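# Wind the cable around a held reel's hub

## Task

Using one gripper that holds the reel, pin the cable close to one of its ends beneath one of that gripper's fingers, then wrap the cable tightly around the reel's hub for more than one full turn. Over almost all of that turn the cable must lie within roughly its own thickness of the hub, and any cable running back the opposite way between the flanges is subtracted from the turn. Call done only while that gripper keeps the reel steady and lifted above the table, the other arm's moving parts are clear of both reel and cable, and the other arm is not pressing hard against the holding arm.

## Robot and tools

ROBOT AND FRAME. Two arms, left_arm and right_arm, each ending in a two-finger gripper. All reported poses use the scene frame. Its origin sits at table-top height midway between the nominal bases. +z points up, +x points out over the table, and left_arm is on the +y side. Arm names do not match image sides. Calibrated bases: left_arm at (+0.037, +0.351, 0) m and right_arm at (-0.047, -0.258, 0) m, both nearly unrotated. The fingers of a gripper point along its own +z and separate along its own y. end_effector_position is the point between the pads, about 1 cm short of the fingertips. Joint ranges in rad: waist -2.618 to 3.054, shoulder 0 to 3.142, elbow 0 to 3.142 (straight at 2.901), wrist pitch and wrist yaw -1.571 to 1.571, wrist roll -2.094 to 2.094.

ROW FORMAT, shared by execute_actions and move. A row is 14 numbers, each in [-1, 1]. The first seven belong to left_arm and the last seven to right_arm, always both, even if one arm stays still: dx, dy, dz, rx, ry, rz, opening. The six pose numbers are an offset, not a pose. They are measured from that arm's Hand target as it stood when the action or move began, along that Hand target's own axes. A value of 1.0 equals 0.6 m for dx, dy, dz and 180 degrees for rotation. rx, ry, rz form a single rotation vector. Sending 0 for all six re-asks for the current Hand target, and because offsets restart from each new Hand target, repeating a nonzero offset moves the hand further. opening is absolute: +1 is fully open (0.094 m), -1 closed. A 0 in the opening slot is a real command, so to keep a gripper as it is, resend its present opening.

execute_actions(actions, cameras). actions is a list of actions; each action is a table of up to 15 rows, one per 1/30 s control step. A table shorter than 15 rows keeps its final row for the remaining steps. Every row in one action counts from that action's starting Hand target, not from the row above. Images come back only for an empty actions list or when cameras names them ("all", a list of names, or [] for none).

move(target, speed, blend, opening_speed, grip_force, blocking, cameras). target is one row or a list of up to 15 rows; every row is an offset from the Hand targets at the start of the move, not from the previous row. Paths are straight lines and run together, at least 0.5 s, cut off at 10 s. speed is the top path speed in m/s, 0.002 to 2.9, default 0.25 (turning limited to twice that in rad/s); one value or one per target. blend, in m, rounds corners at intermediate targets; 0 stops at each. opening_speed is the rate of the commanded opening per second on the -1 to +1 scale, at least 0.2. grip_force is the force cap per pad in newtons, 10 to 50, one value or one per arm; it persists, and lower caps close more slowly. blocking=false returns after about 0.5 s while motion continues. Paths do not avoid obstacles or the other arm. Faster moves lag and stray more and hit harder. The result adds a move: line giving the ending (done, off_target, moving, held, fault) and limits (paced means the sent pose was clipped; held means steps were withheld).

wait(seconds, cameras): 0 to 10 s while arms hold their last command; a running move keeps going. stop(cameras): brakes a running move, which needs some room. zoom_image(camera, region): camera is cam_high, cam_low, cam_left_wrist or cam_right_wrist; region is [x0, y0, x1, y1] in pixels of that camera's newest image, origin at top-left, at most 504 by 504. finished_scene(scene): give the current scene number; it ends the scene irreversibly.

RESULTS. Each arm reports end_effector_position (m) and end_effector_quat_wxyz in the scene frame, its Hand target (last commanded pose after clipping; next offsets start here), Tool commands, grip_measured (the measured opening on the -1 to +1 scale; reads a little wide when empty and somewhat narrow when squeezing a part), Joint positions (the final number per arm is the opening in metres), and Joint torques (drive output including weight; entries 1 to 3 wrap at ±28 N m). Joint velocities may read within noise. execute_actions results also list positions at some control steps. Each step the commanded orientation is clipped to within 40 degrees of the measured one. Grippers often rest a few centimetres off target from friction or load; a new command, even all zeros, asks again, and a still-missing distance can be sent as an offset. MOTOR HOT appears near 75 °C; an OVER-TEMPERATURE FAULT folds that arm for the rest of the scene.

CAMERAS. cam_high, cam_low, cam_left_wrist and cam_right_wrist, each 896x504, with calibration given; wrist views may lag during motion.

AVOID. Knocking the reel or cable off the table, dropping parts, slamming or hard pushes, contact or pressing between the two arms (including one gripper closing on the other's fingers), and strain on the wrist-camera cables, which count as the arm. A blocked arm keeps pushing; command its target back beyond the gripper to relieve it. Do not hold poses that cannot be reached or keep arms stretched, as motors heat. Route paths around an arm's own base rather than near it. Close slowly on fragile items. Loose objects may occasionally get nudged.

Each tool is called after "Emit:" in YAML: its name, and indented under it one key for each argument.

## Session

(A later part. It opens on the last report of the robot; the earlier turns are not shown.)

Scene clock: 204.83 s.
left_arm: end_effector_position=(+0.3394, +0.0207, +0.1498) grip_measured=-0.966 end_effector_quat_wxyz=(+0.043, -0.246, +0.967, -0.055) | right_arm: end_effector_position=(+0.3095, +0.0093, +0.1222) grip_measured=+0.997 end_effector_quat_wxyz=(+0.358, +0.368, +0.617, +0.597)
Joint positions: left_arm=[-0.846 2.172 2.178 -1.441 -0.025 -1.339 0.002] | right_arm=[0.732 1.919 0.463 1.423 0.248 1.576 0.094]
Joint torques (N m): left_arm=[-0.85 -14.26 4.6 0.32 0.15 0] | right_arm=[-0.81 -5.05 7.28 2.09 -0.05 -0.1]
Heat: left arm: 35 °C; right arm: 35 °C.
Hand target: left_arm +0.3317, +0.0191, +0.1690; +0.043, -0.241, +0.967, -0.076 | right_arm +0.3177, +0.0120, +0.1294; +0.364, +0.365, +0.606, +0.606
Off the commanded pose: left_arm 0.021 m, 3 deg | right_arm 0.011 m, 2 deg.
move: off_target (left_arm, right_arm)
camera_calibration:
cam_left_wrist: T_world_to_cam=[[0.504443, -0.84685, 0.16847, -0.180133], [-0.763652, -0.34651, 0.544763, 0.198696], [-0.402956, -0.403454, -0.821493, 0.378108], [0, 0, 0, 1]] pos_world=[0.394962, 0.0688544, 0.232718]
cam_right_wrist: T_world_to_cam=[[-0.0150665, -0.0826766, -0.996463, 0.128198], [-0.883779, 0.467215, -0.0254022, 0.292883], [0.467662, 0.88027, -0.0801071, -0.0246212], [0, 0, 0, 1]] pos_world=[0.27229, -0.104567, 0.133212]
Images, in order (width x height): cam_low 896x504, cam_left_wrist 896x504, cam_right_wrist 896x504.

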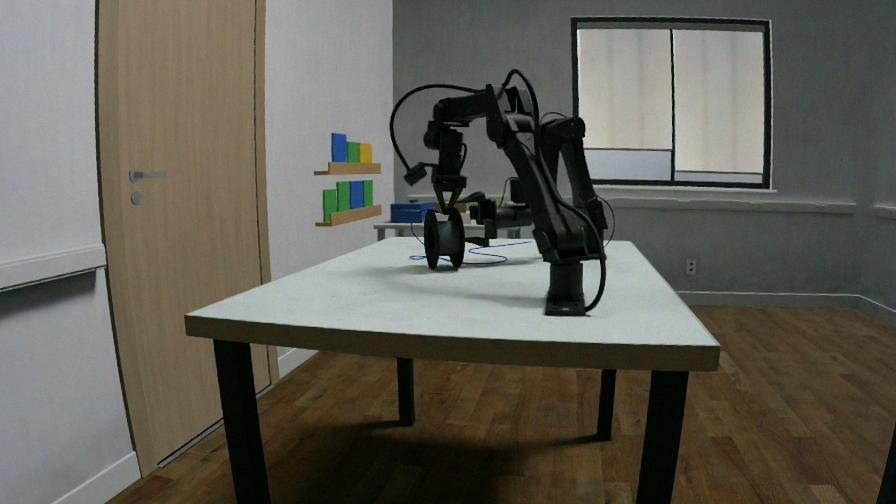

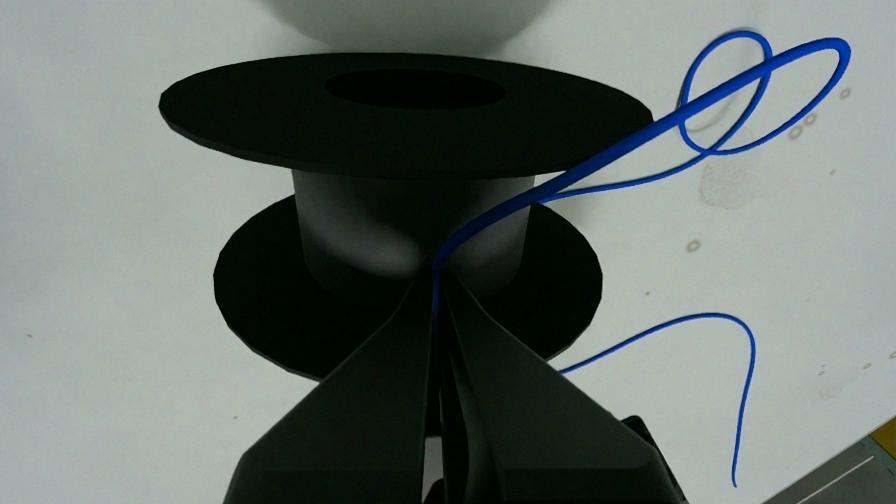

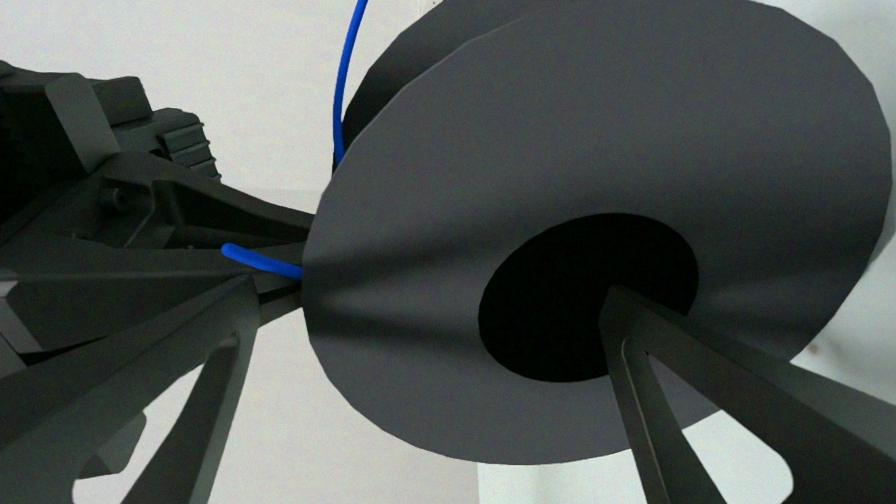

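Emit:
move:
  target: [0,0,0,0,0,0,-1,0,0.015,-0.06,0,0,0,1]
  speed: 0.06
  cameras: ["cam_low","cam_right_wrist","cam_left_wrist"]

Emit:
zoom_image:
  camera: "cam_right_wrist"
  region: [400, 100, 760, 420]

Scene clock: 209.80 s.
left_arm: end_effector_position=(+0.3371, +0.0187, +0.1498) grip_measured=-0.966 end_effector_quat_wxyz=(+0.035, -0.245, +0.967, -0.059) | right_arm: end_effector_position=(+0.2897, -0.0034, +0.1271) grip_measured=+0.997 end_effector_quat_wxyz=(+0.359, +0.369, +0.618, +0.595)
Joint positions: left_arm=[-0.846 2.172 2.178 -1.441 -0.008 -1.339 0.002] | right_arm=[0.75 1.838 0.371 1.431 0.268 1.576 0.094]
Joint torques (N m): left_arm=[-0.85 -14.35 4.59 0.31 0.01 0] | right_arm=[0.53 -7.77 2.5 2.1 0.03 -0.04]
Heat: left arm: 35 °C; right arm: 35 °C.
Hand target: left_arm +0.3317, +0.0191, +0.1690; +0.043, -0.241, +0.967, -0.076 | right_arm +0.2859, -0.0049, +0.1386; +0.364, +0.365, +0.606, +0.606
Off the commanded pose: left_arm 0.020 m, 2 deg | right_arm 0.012 m, 2 deg.
move: off_target (left_arm, right_arm)
camera_calibration:
cam_left_wrist: T_world_to_cam=[[0.504623, -0.846105, 0.171646, -0.181311], [-0.757459, -0.338498, 0.558279, 0.192002], [-0.414261, -0.411735, -0.811703, 0.378711], [0, 0, 0, 1]] pos_world=[0.393813, 0.0675126, 0.231332]
cam_right_wrist: T_world_to_cam=[[-0.0170416, -0.0852113, -0.996217, 0.132216], [-0.882767, 0.469143, -0.0250273, 0.281136], [0.469501, 0.879001, -0.0832167, -0.00393757], [0, 0, 0, 1]] pos_world=[0.25228, -0.117166, 0.138425]
Images, in order (width x height): cam_low 896x504, cam_left_wrist 896x504, cam_right_wrist 896x504.

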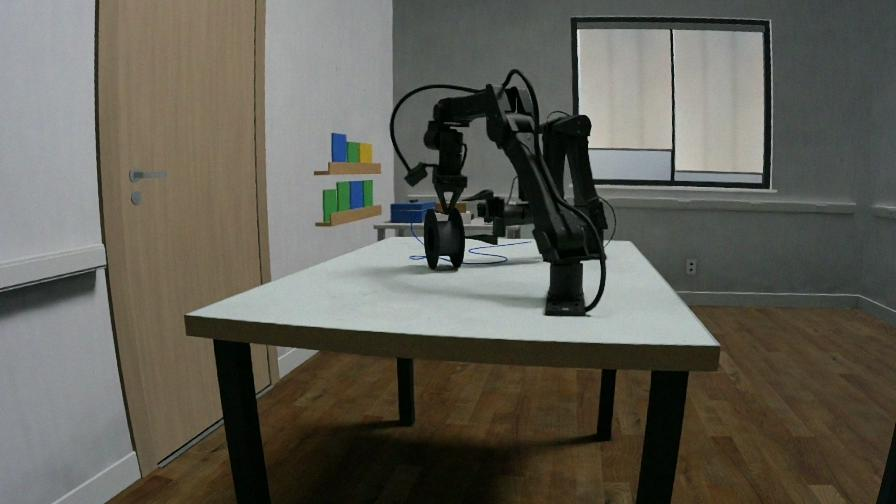

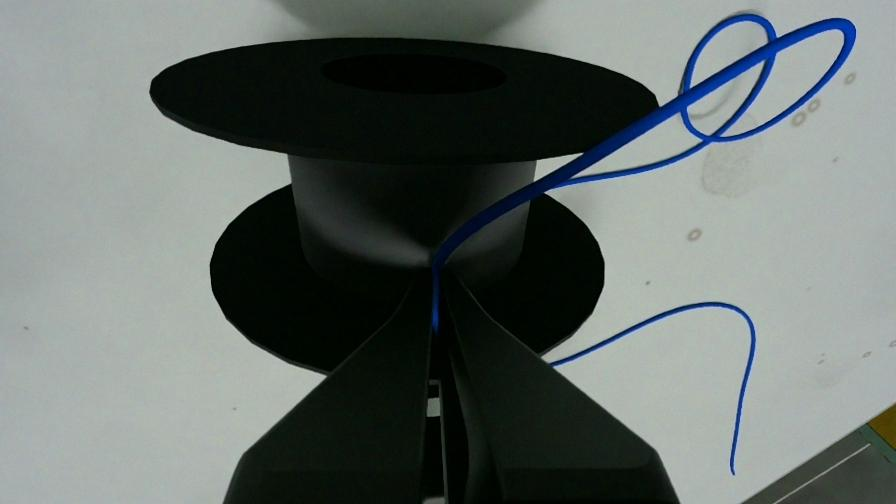

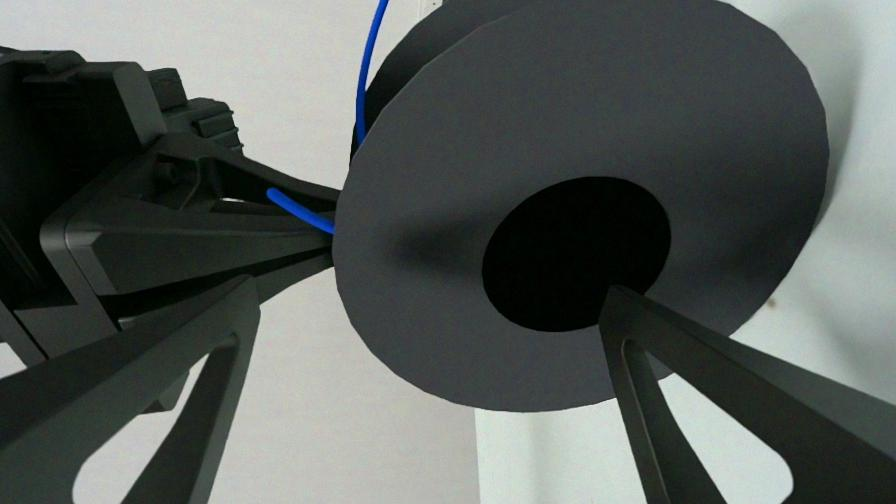

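Scaled by 1.400 from the camera's 896x504 image, which has a finer 1280x720 frame.

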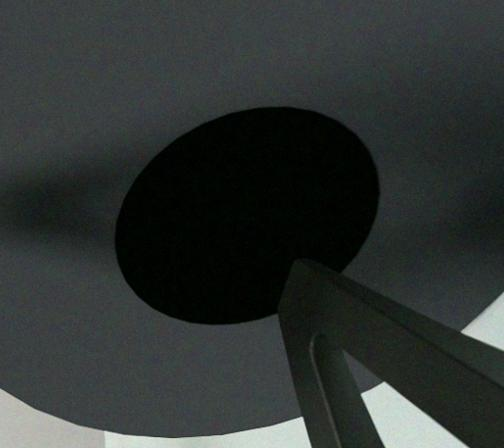

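Emit:
move:
  target:
    - [-0.005,-0.0168,-0.0986,0,0,0,-1,0,0,-0.07,0,0,0,0]
    - [-0.005,-0.0168,-0.0986,0,0,0.5,-1,0,0.13,-0.07,0,0,0,-0.3]
  speed: 0.12
  cameras: ["cam_low","cam_right_wrist","cam_left_wrist"]

Scene clock: 227.50 s.
left_arm: end_effector_position=(+0.3331, +0.0207, +0.1994) grip_measured=-0.966 end_effector_quat_wxyz=(+0.095, +0.507, +0.856, -0.031) | right_arm: end_effector_position=(+0.2478, -0.0278, +0.2032) grip_measured=-0.297 end_effector_quat_wxyz=(+0.361, +0.367, +0.613, +0.600)
Joint positions: left_arm=[-0.846 2.15 2.341 -1.561 0.001 0.226 0.002] | right_arm=[0.807 1.232 0.309 0.901 0.326 1.576 0.033]
Joint torques (N m): left_arm=[-0.85 -13.97 6.95 0.44 -0.06 0.05] | right_arm=[0.44 -4.1 9.74 1.6 0 -0.03]
Heat: left arm: 34 °C; right arm: 35 °C.
Hand target: left_arm +0.3318, +0.0192, +0.2291; +0.084, +0.513, +0.854, -0.023 | right_arm +0.2489, -0.0246, +0.2165; +0.364, +0.365, +0.606, +0.606
Off the commanded pose: left_arm 0.030 m, 2 deg | right_arm 0.014 m, 1 deg.
joint sent to its limit (left arm) — joint 4 (wrist pitch), lower limit. The joint targets are off in orientation, not in position.
move: off_target (left_arm, right_arm); target 2's new opening was sent with right_arm's hand 0.014 m and 1 deg from that target
camera_calibration:
cam_left_wrist: T_world_to_cam=[[-0.857051, -0.515218, 0.00371398, 0.294064], [-0.4651, 0.776742, 0.424682, 0.0681156], [-0.221689, 0.362247, -0.905335, 0.356712], [0, 0, 0, 1]] pos_world=[0.362787, -0.0306189, 0.292924]
cam_right_wrist: T_world_to_cam=[[-0.00616875, -0.076008, -0.997088, 0.203095], [-0.881911, 0.470435, -0.0304051, 0.258431], [0.471377, 0.879155, -0.0699343, 0.0403023], [0, 0, 0, 1]] pos_world=[0.210168, -0.14157, 0.213179]
Images, in order (width x height): cam_low 896x504, cam_left_wrist 896x504, cam_right_wrist 896x504.

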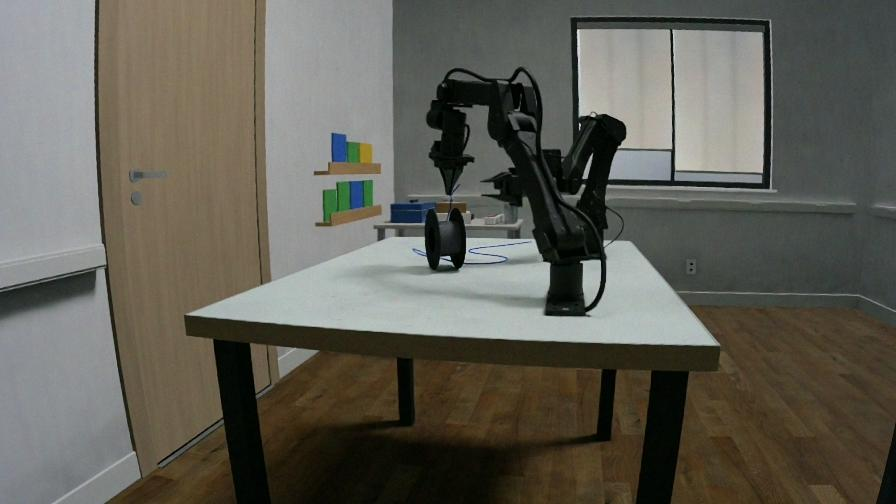

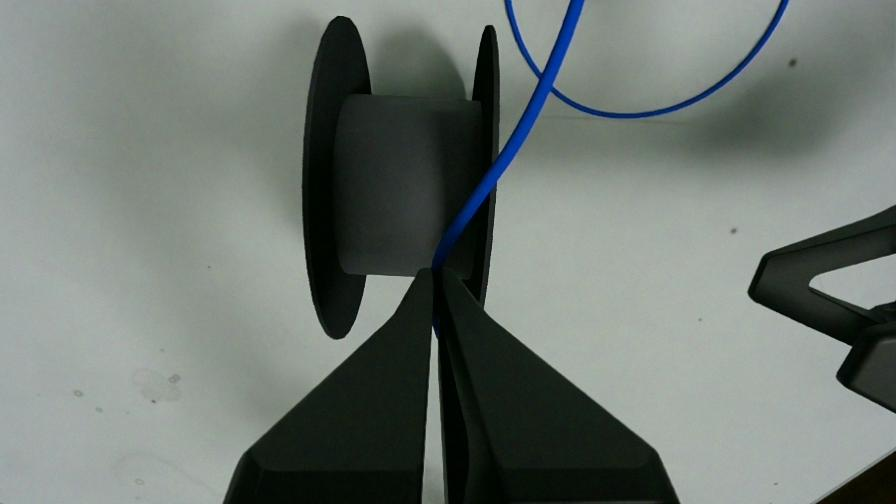

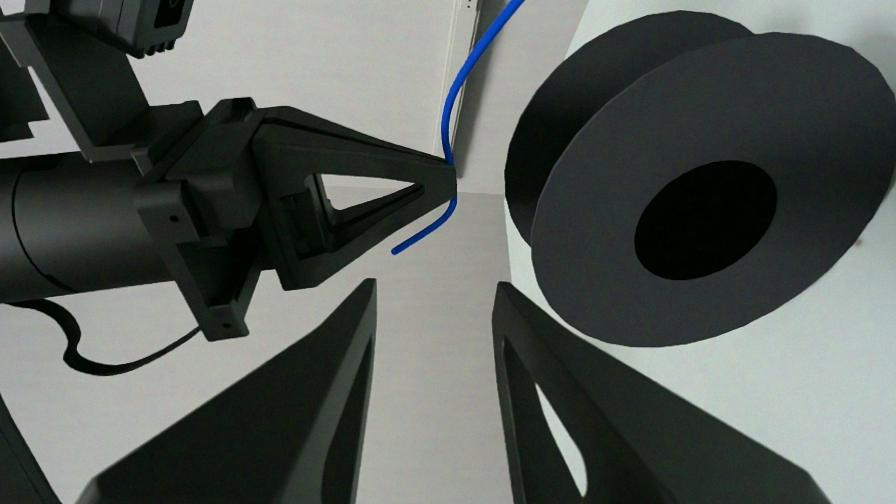

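Emit:
move:
  target: [0,0,0,0,0,0,-1,-0.042,-0.01,0.085,0,0,0,-0.3]
  speed: 0.12
  cameras: ["cam_right_wrist","cam_left_wrist"]

Scene clock: 230.70 s.
left_arm: end_effector_position=(+0.3331, +0.0207, +0.1994) grip_measured=-0.966 end_effector_quat_wxyz=(+0.095, +0.507, +0.856, -0.031) | right_arm: end_effector_position=(+0.2992, -0.0255, +0.1989) grip_measured=-0.297 end_effector_quat_wxyz=(+0.357, +0.369, +0.616, +0.597)
Joint positions: left_arm=[-0.846 2.15 2.341 -1.561 0.001 0.226 0.002] | right_arm=[0.654 1.434 0.438 0.963 0.171 1.576 0.033]
Joint torques (N m): left_arm=[-0.83 -13.98 6.94 0.44 -0.08 0.04] | right_arm=[-0.51 -3.26 9.47 2 -0.04 -0.06]
Heat: left arm: 34 °C; right arm: 35 °C.
Hand target: left_arm +0.3318, +0.0192, +0.2291; +0.084, +0.513, +0.854, -0.023 | right_arm +0.3057, -0.0229, +0.2104; +0.364, +0.365, +0.606, +0.606
Off the commanded pose: left_arm 0.030 m, 2 deg | right_arm 0.014 m, 2 deg.
joint sent to its limit (left arm) — joint 4 (wrist pitch), lower limit. The joint targets are off in orientation, not in position.
move: off_target (left_arm, right_arm)
camera_calibration:
cam_left_wrist: T_world_to_cam=[[-0.857051, -0.515218, 0.00371398, 0.294064], [-0.4651, 0.776742, 0.424682, 0.0681156], [-0.221689, 0.362247, -0.905335, 0.356712], [0, 0, 0, 1]] pos_world=[0.362787, -0.0306189, 0.292924]
cam_right_wrist: T_world_to_cam=[[-0.0173114, -0.0806486, -0.996592, 0.202281], [-0.883113, 0.468616, -0.0225823, 0.301318], [0.468841, 0.879713, -0.0793342, 0.0164589], [0, 0, 0, 1]] pos_world=[0.261883, -0.139368, 0.209702]
Images, in order (width x height): cam_left_wrist 896x504, cam_right_wrist 896x504.

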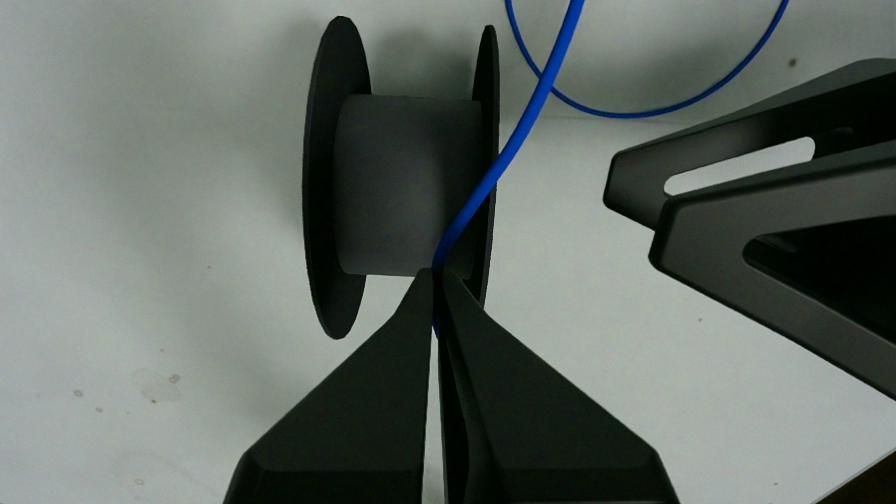

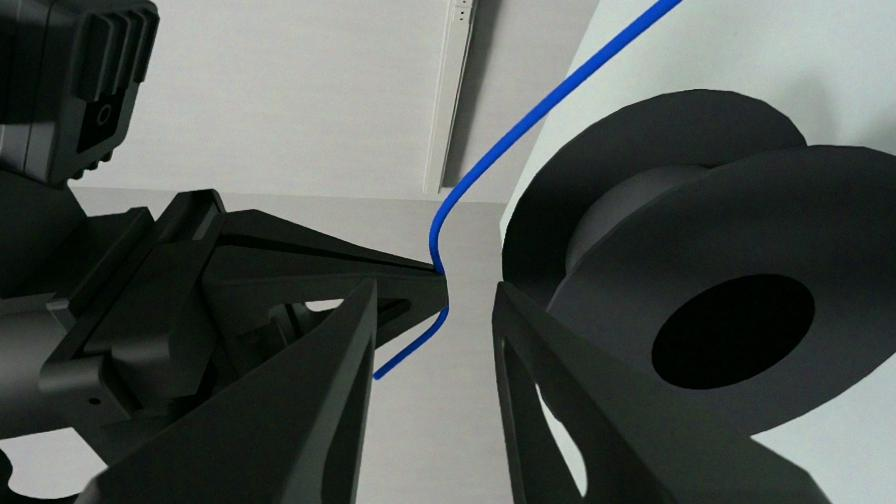

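Emit:
move:
  target: [0,0,0,0,0,0,-1,0,-0.008,0.08,0,0,0,-0.3]
  speed: 0.1
  cameras: ["cam_right_wrist","cam_left_wrist","cam_low"]

Scene clock: 232.83 s.
left_arm: end_effector_position=(+0.3331, +0.0207, +0.1994) grip_measured=-0.966 end_effector_quat_wxyz=(+0.095, +0.507, +0.856, -0.031) | right_arm: end_effector_position=(+0.3409, -0.0022, +0.1958) grip_measured=-0.297 end_effector_quat_wxyz=(+0.357, +0.369, +0.616, +0.598)
Joint positions: left_arm=[-0.846 2.15 2.341 -1.561 0.001 0.226 0.002] | right_arm=[0.628 1.634 0.607 0.995 0.144 1.576 0.033]
Joint torques (N m): left_arm=[-0.84 -13.94 6.94 0.43 -0.06 0.05] | right_arm=[-0.43 -4.79 9.05 2.07 -0.03 -0.05]
Heat: left arm: 34 °C; right arm: 35 °C.
Hand target: left_arm +0.3318, +0.0192, +0.2291; +0.084, +0.513, +0.854, -0.023 | right_arm +0.3481, -0.0004, +0.2056; +0.364, +0.365, +0.606, +0.606
Off the commanded pose: left_arm 0.030 m, 2 deg | right_arm 0.012 m, 2 deg.
joint sent to its limit (left arm) — joint 4 (wrist pitch), lower limit. The joint targets are off in orientation, not in position.
move: off_target (left_arm, right_arm)
camera_calibration:
cam_left_wrist: T_world_to_cam=[[-0.857051, -0.515218, 0.00371398, 0.294064], [-0.4651, 0.776742, 0.424682, 0.0681156], [-0.221689, 0.362247, -0.905335, 0.356712], [0, 0, 0, 1]] pos_world=[0.362787, -0.0306189, 0.292924]
cam_right_wrist: T_world_to_cam=[[-0.0162519, -0.0788015, -0.996758, 0.201515], [-0.883619, 0.467662, -0.0225651, 0.327371], [0.467924, 0.880388, -0.0772309, -0.0240241], [0, 0, 0, 1]] pos_world=[0.303788, -0.116069, 0.206393]
Images, in order (width x height): cam_low 896x504, cam_left_wrist 896x504, cam_right_wrist 896x504.

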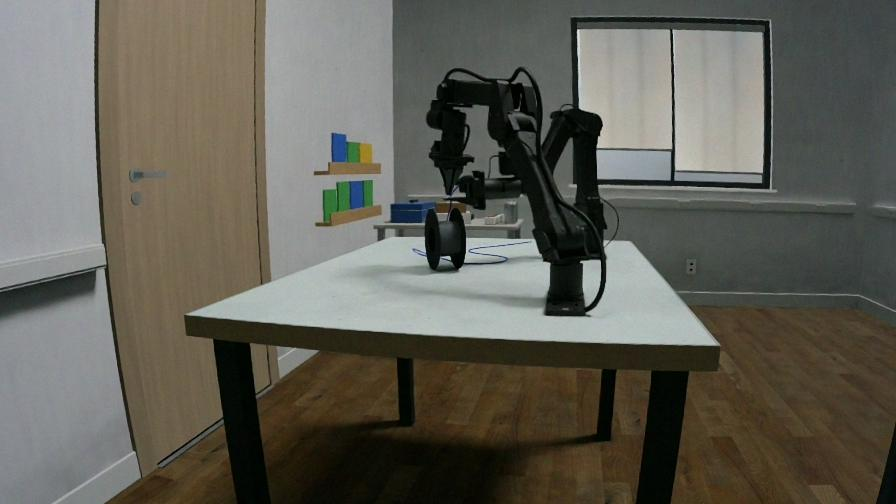

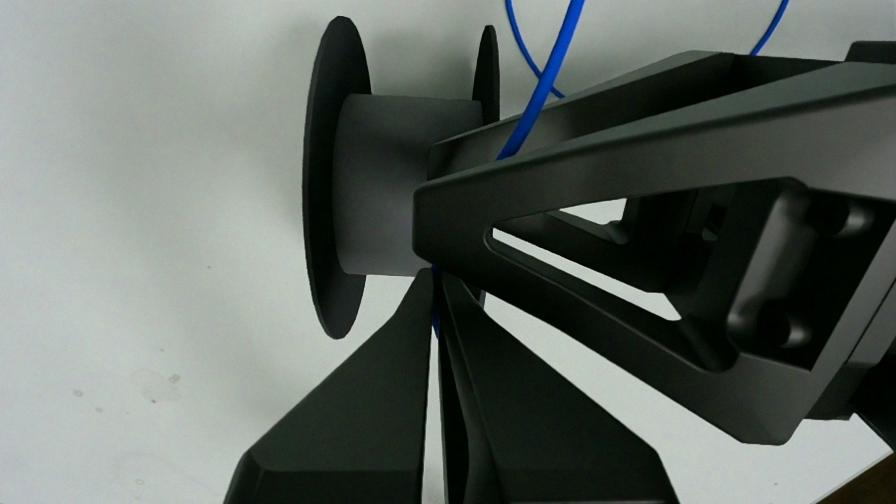

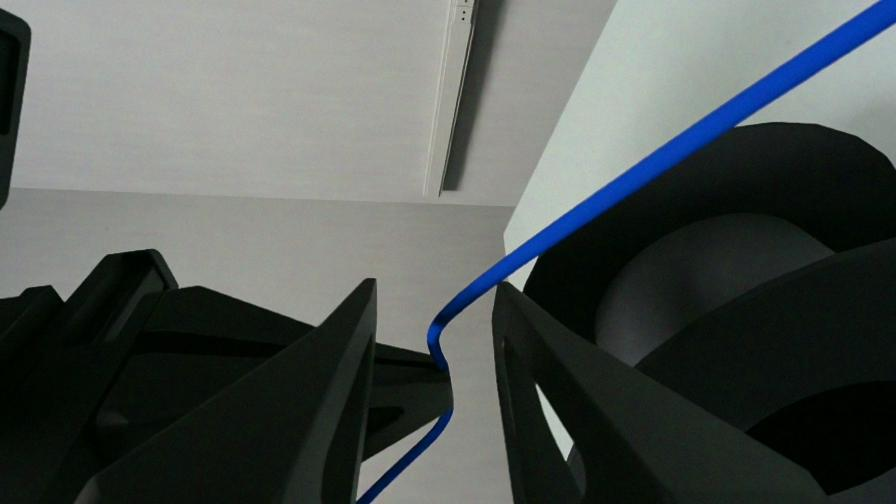

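Emit:
move:
  target: [0,0,0,0,0,0,-1,-0.008,0,0,0,0,0,-1]
  speed: 0.05
  opening_speed: 0.5
  cameras: ["cam_right_wrist","cam_left_wrist","cam_low"]

Scene clock: 235.47 s.
left_arm: end_effector_position=(+0.3331, +0.0208, +0.1993) grip_measured=-0.966 end_effector_quat_wxyz=(+0.095, +0.507, +0.856, -0.031) | right_arm: end_effector_position=(+0.3437, -0.0059, +0.1962) grip_measured=-0.933 end_effector_quat_wxyz=(+0.357, +0.369, +0.615, +0.598)
Joint positions: left_arm=[-0.846 2.15 2.341 -1.561 0 0.226 0.002] | right_arm=[0.612 1.634 0.607 0.997 0.127 1.576 0.003]
Joint torques (N m): left_arm=[-0.83 -13.96 6.95 0.44 -0.07 0.05] | right_arm=[-0.83 -5.19 8.77 2.05 -0.06 -0.09]
Heat: left arm: 34 °C; right arm: 36 °C.
Hand target: left_arm +0.3318, +0.0192, +0.2291; +0.084, +0.513, +0.854, -0.023 | right_arm +0.3503, -0.0047, +0.2056; +0.364, +0.365, +0.606, +0.606
Off the commanded pose: left_arm 0.030 m, 2 deg | right_arm 0.012 m, 2 deg.
joint sent to its limit (left arm) — joint 4 (wrist pitch), lower limit. The joint targets are off in orientation, not in position.
move: off_target (left_arm, right_arm)
camera_calibration:
cam_left_wrist: T_world_to_cam=[[-0.857057, -0.515209, 0.00343707, 0.294149], [-0.465087, 0.776514, 0.425112, 0.068019], [-0.22169, 0.362746, -0.905134, 0.356578], [0, 0, 0, 1]] pos_world=[0.362787, -0.0306167, 0.292824]
cam_right_wrist: T_world_to_cam=[[-0.0152197, -0.077521, -0.996875, 0.201313], [-0.88376, 0.467381, -0.0228527, 0.331609], [0.467692, 0.88065, -0.0756233, -0.0221567], [0, 0, 0, 1]] pos_world=[0.306489, -0.11987, 0.206587]
Images, in order (width x height): cam_low 896x504, cam_left_wrist 896x504, cam_right_wrist 896x504.

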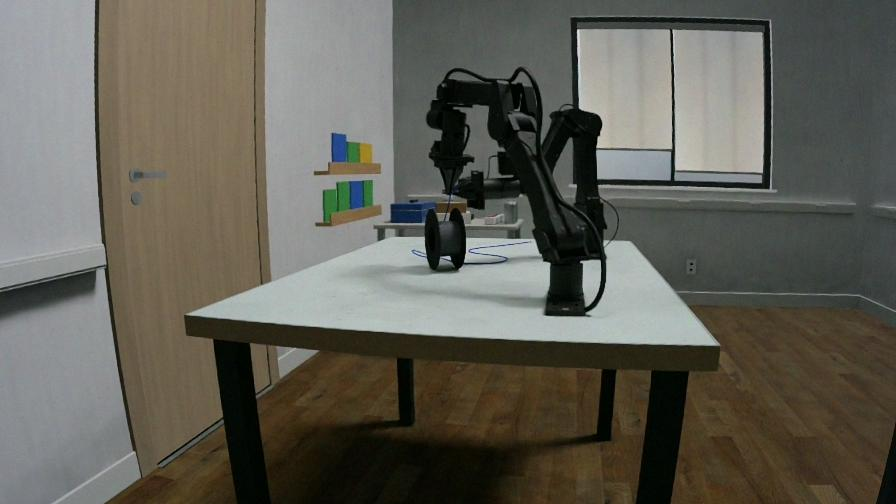

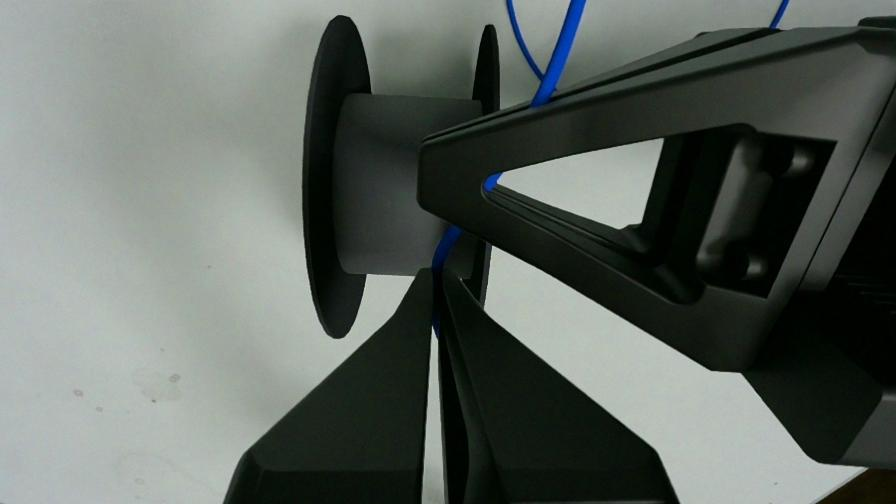

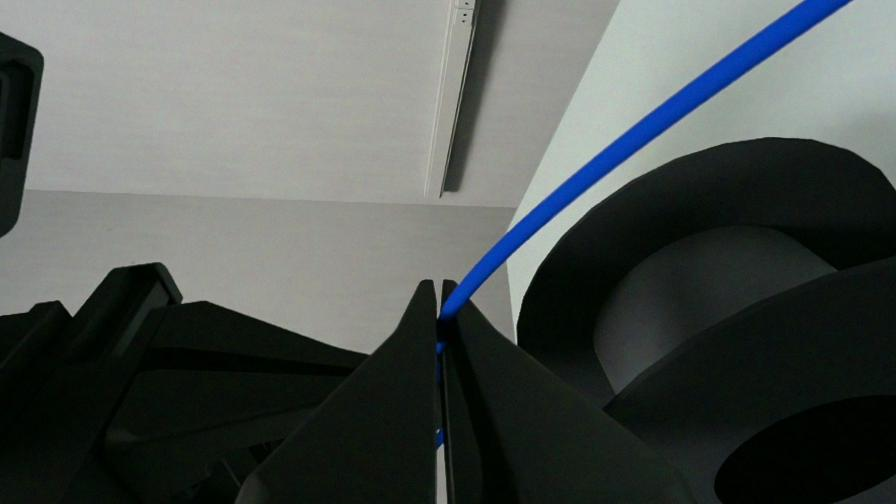

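Emit:
move:
  target:
    - [0,0,0,0,0,0,-0.65,0,0,0,0,0,0,-1]
    - [0,0,-0.12,0,0,0,-0.65,0,0,0,0,0,0,-1]
  speed: 0.1
  cameras: ["cam_right_wrist","cam_left_wrist","cam_low"]

Scene clock: 243.07 s.
left_arm: end_effector_position=(+0.3271, +0.0276, +0.2751) grip_measured=-0.652 end_effector_quat_wxyz=(+0.189, +0.500, +0.843, -0.060) | right_arm: end_effector_position=(+0.3437, -0.0059, +0.1962) grip_measured=-0.934 end_effector_quat_wxyz=(+0.357, +0.369, +0.615, +0.598)
Joint positions: left_arm=[-0.846 2.015 2.407 -1.562 0 0.227 0.016] | right_arm=[0.612 1.634 0.607 0.997 0.127 1.576 0.003]
Joint torques (N m): left_arm=[-0.94 -11.79 6.57 0.74 -0.08 0.06] | right_arm=[-0.62 -4.75 9.11 2.06 -0.07 -0.05]
Heat: left arm: 34 °C; right arm: 36 °C.
Hand target: left_arm +0.3232, +0.0283, +0.3000; +0.084, +0.513, +0.854, -0.023 | right_arm +0.3503, -0.0047, +0.2056; +0.364, +0.365, +0.606, +0.606
Off the commanded pose: left_arm 0.025 m, 13 deg | right_arm 0.012 m, 2 deg.
joint read past its limit (left arm) — joint 4 (wrist pitch), lower limit.
joint sent to its limit (left arm) — joint 4 (wrist pitch), lower limit. The joint targets are off in orientation, not in position.
move: off_target (left_arm, right_arm)
camera_calibration:
cam_left_wrist: T_world_to_cam=[[-0.855286, -0.517036, -0.0340407, 0.30214], [-0.509137, 0.826381, 0.240572, 0.0915006], [-0.0962538, 0.223089, -0.970034, 0.402053], [0, 0, 0, 1]] pos_world=[0.343702, -0.00909084, 0.378278]
cam_right_wrist: T_world_to_cam=[[-0.0152197, -0.077521, -0.996875, 0.201313], [-0.88376, 0.467381, -0.0228527, 0.331609], [0.467692, 0.88065, -0.0756233, -0.0221567], [0, 0, 0, 1]] pos_world=[0.306489, -0.11987, 0.206587]
Images, in order (width x height): cam_low 896x504, cam_left_wrist 896x504, cam_right_wrist 896x504.

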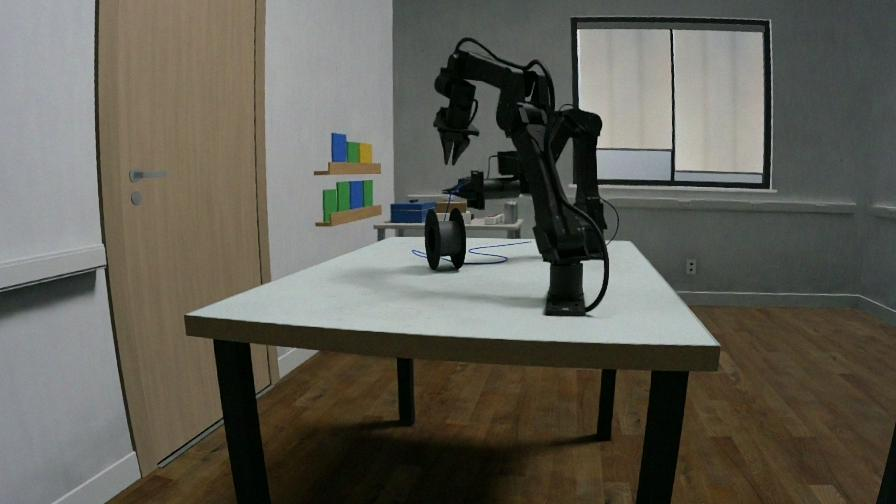

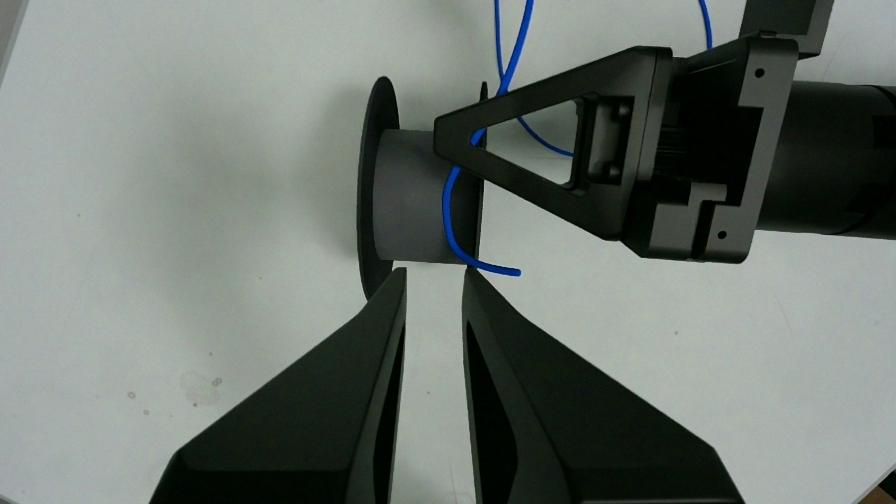

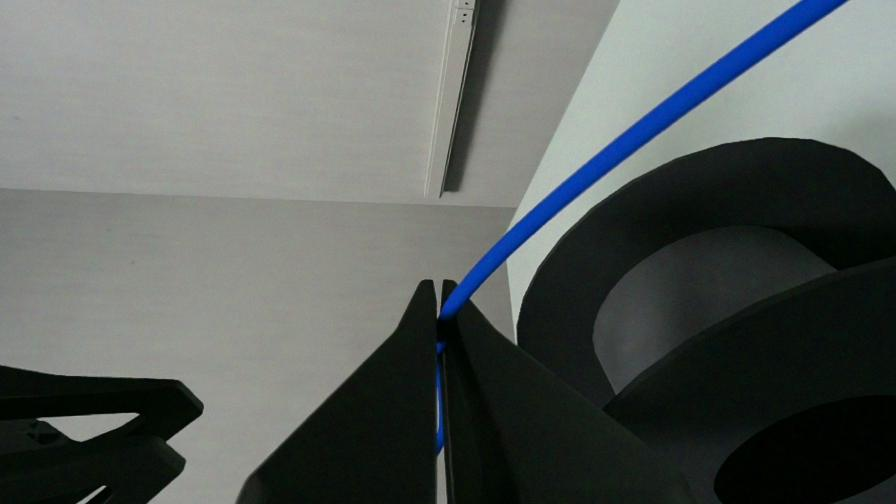

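Emit:
move:
  target: [0.305,0.0793,0.1383,0.0003,-0.2793,-0.0265,1,0,0,0,0,0,0,-1]
  speed: 0.25
  cameras: ["cam_low","cam_left_wrist"]

Scene clock: 248.70 s.
left_arm: end_effector_position=(+0.2902, +0.2024, +0.1832) grip_measured=+0.998 end_effector_quat_wxyz=(+0.423, +0.413, +0.771, -0.238) | right_arm: end_effector_position=(+0.3437, -0.0059, +0.1962) grip_measured=-0.934 end_effector_quat_wxyz=(+0.357, +0.369, +0.615, +0.598)
Joint positions: left_arm=[-0.123 0.965 0.694 -0.505 0.716 0.551 0.094] | right_arm=[0.612 1.634 0.607 0.997 0.127 1.576 0.003]
Joint torques (N m): left_arm=[0.36 -2.29 5.65 1.32 0.4 0.08] | right_arm=[-0.59 -5 8.77 2.14 -0.06 -0.07]
Heat: left arm: 33 °C; right arm: 37 °C.
Hand target: left_arm +0.2909, +0.1999, +0.1898; +0.438, +0.420, +0.757, -0.243 | right_arm +0.3503, -0.0047, +0.2056; +0.364, +0.365, +0.606, +0.606
Off the commanded pose: left_arm 0.007 m, 2 deg | right_arm 0.012 m, 2 deg.
move: off_target (right_arm)
camera_calibration:
cam_left_wrist: T_world_to_cam=[[-0.841207, -0.535271, 0.0765217, 0.337159], [-0.522631, 0.768602, -0.368928, 0.0776239], [0.138662, -0.350338, -0.926303, 0.31032], [0, 0, 0, 1]] pos_world=[0.28116, 0.229526, 0.290288]
Images, in order (width x height): cam_low 896x504, cam_left_wrist 896x504.

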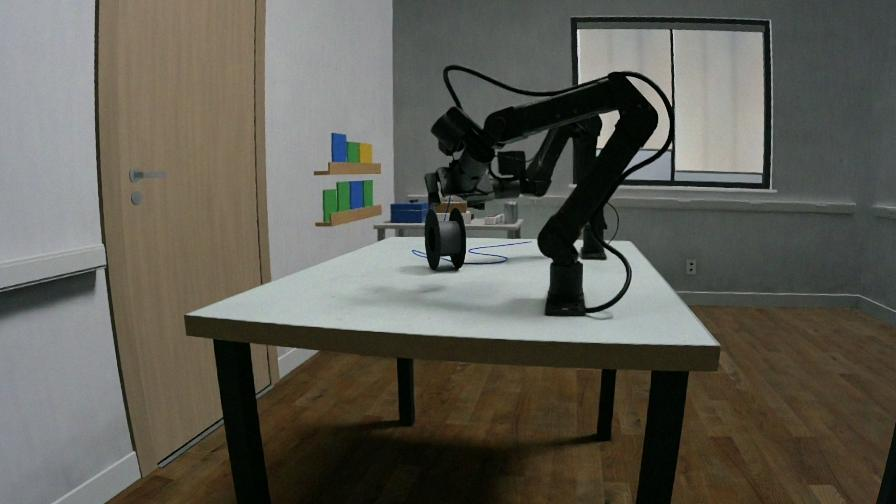

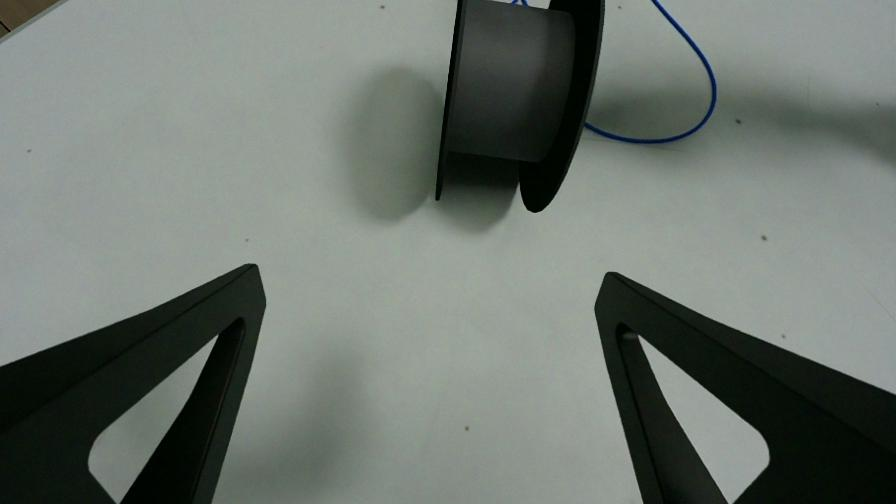

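Emit:
move:
  target: [0,0,0,0,0,0,1,0.1557,0,0.0853,0,0,-0.5,-1]
  speed: 0.15
  cameras: ["cam_low","cam_left_wrist","cam_right_wrist"]

Scene clock: 255.27 s.
left_arm: end_effector_position=(+0.2903, +0.2024, +0.1834) grip_measured=+0.998 end_effector_quat_wxyz=(+0.423, +0.413, +0.770, -0.238) | right_arm: end_effector_position=(+0.3492, +0.0946, +0.2066) grip_measured=-0.934 end_effector_quat_wxyz=(+0.687, -0.168, +0.685, +0.173)
Joint positions: left_arm=[-0.123 0.965 0.694 -0.504 0.717 0.551 0.094] | right_arm=[0.837 1.866 0.908 0.962 0.358 0.005 0.003]
Joint torques (N m): left_arm=[0.43 -2.28 5.61 1.34 0.47 0.08] | right_arm=[0.62 -6.8 9.68 1.7 0 -0.07]
Heat: left arm: 32 °C; right arm: 37 °C.
Hand target: left_arm +0.2909, +0.1999, +0.1898; +0.438, +0.420, +0.757, -0.243 | right_arm +0.3516, +0.1019, +0.2059; +0.686, -0.171, +0.686, +0.172
Off the commanded pose: left_arm 0.007 m, 2 deg | right_arm 0.008 m, 0 deg.
move: done
camera_calibration:
cam_left_wrist: T_world_to_cam=[[-0.841415, -0.535006, 0.0760937, 0.33722], [-0.522133, 0.768595, -0.369646, 0.0778107], [0.139277, -0.350756, -0.926052, 0.310229], [0, 0, 0, 1]] pos_world=[0.281162, 0.229424, 0.29039]
cam_right_wrist: T_world_to_cam=[[0.4482, -0.892182, 0.0559194, -0.0826786], [-0.472216, -0.289411, -0.832618, 0.384967], [0.759031, 0.346774, -0.551017, -0.0654737], [0, 0, 0, 1]] pos_world=[0.268541, 0.0603536, 0.289076]
Images, in order (width x height): cam_low 896x504, cam_left_wrist 896x504, cam_right_wrist 896x504.

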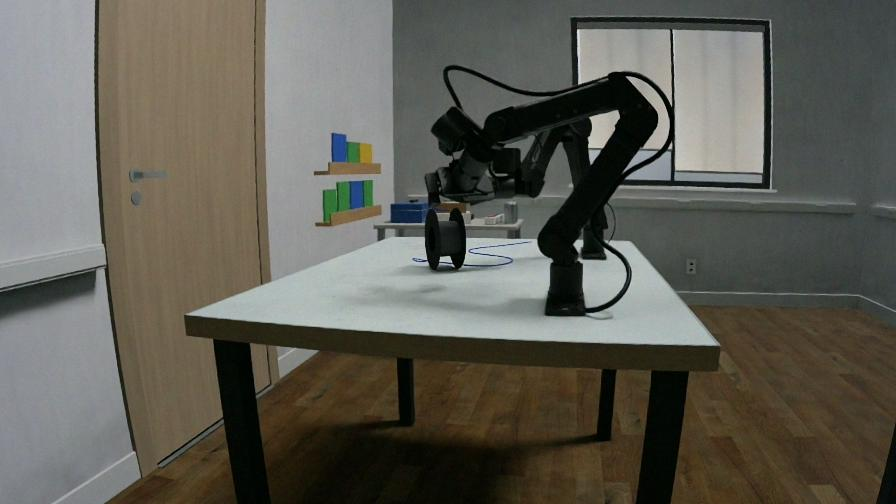

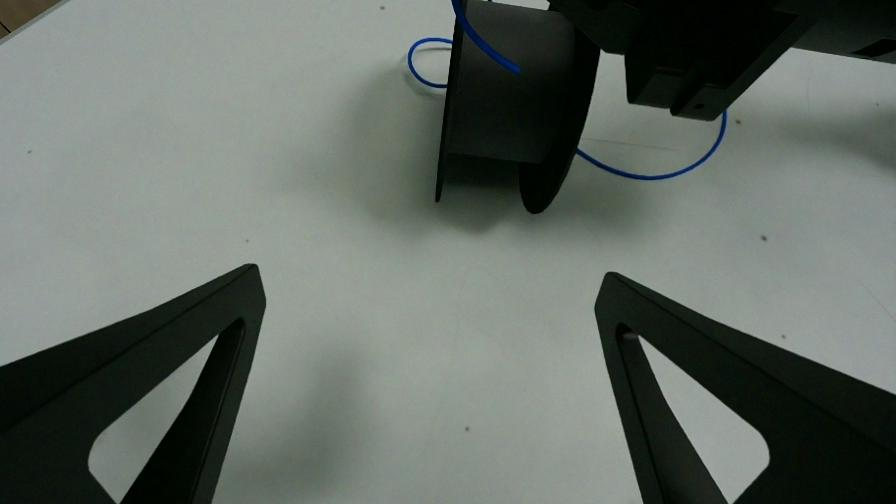

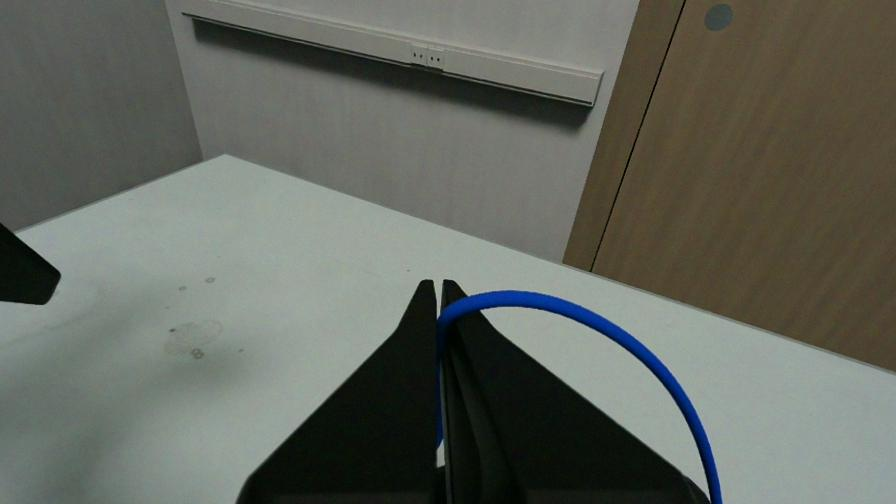

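Emit:
zoom_image:
  camera: "cam_low"
  region: [390, 160, 560, 280]

Scaled by 2.965 from the camera's 896x504 image, which has a finer 1280x720 frame.

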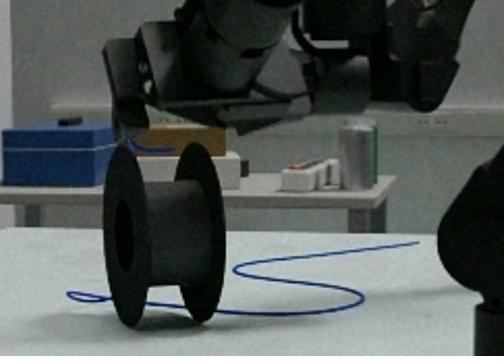

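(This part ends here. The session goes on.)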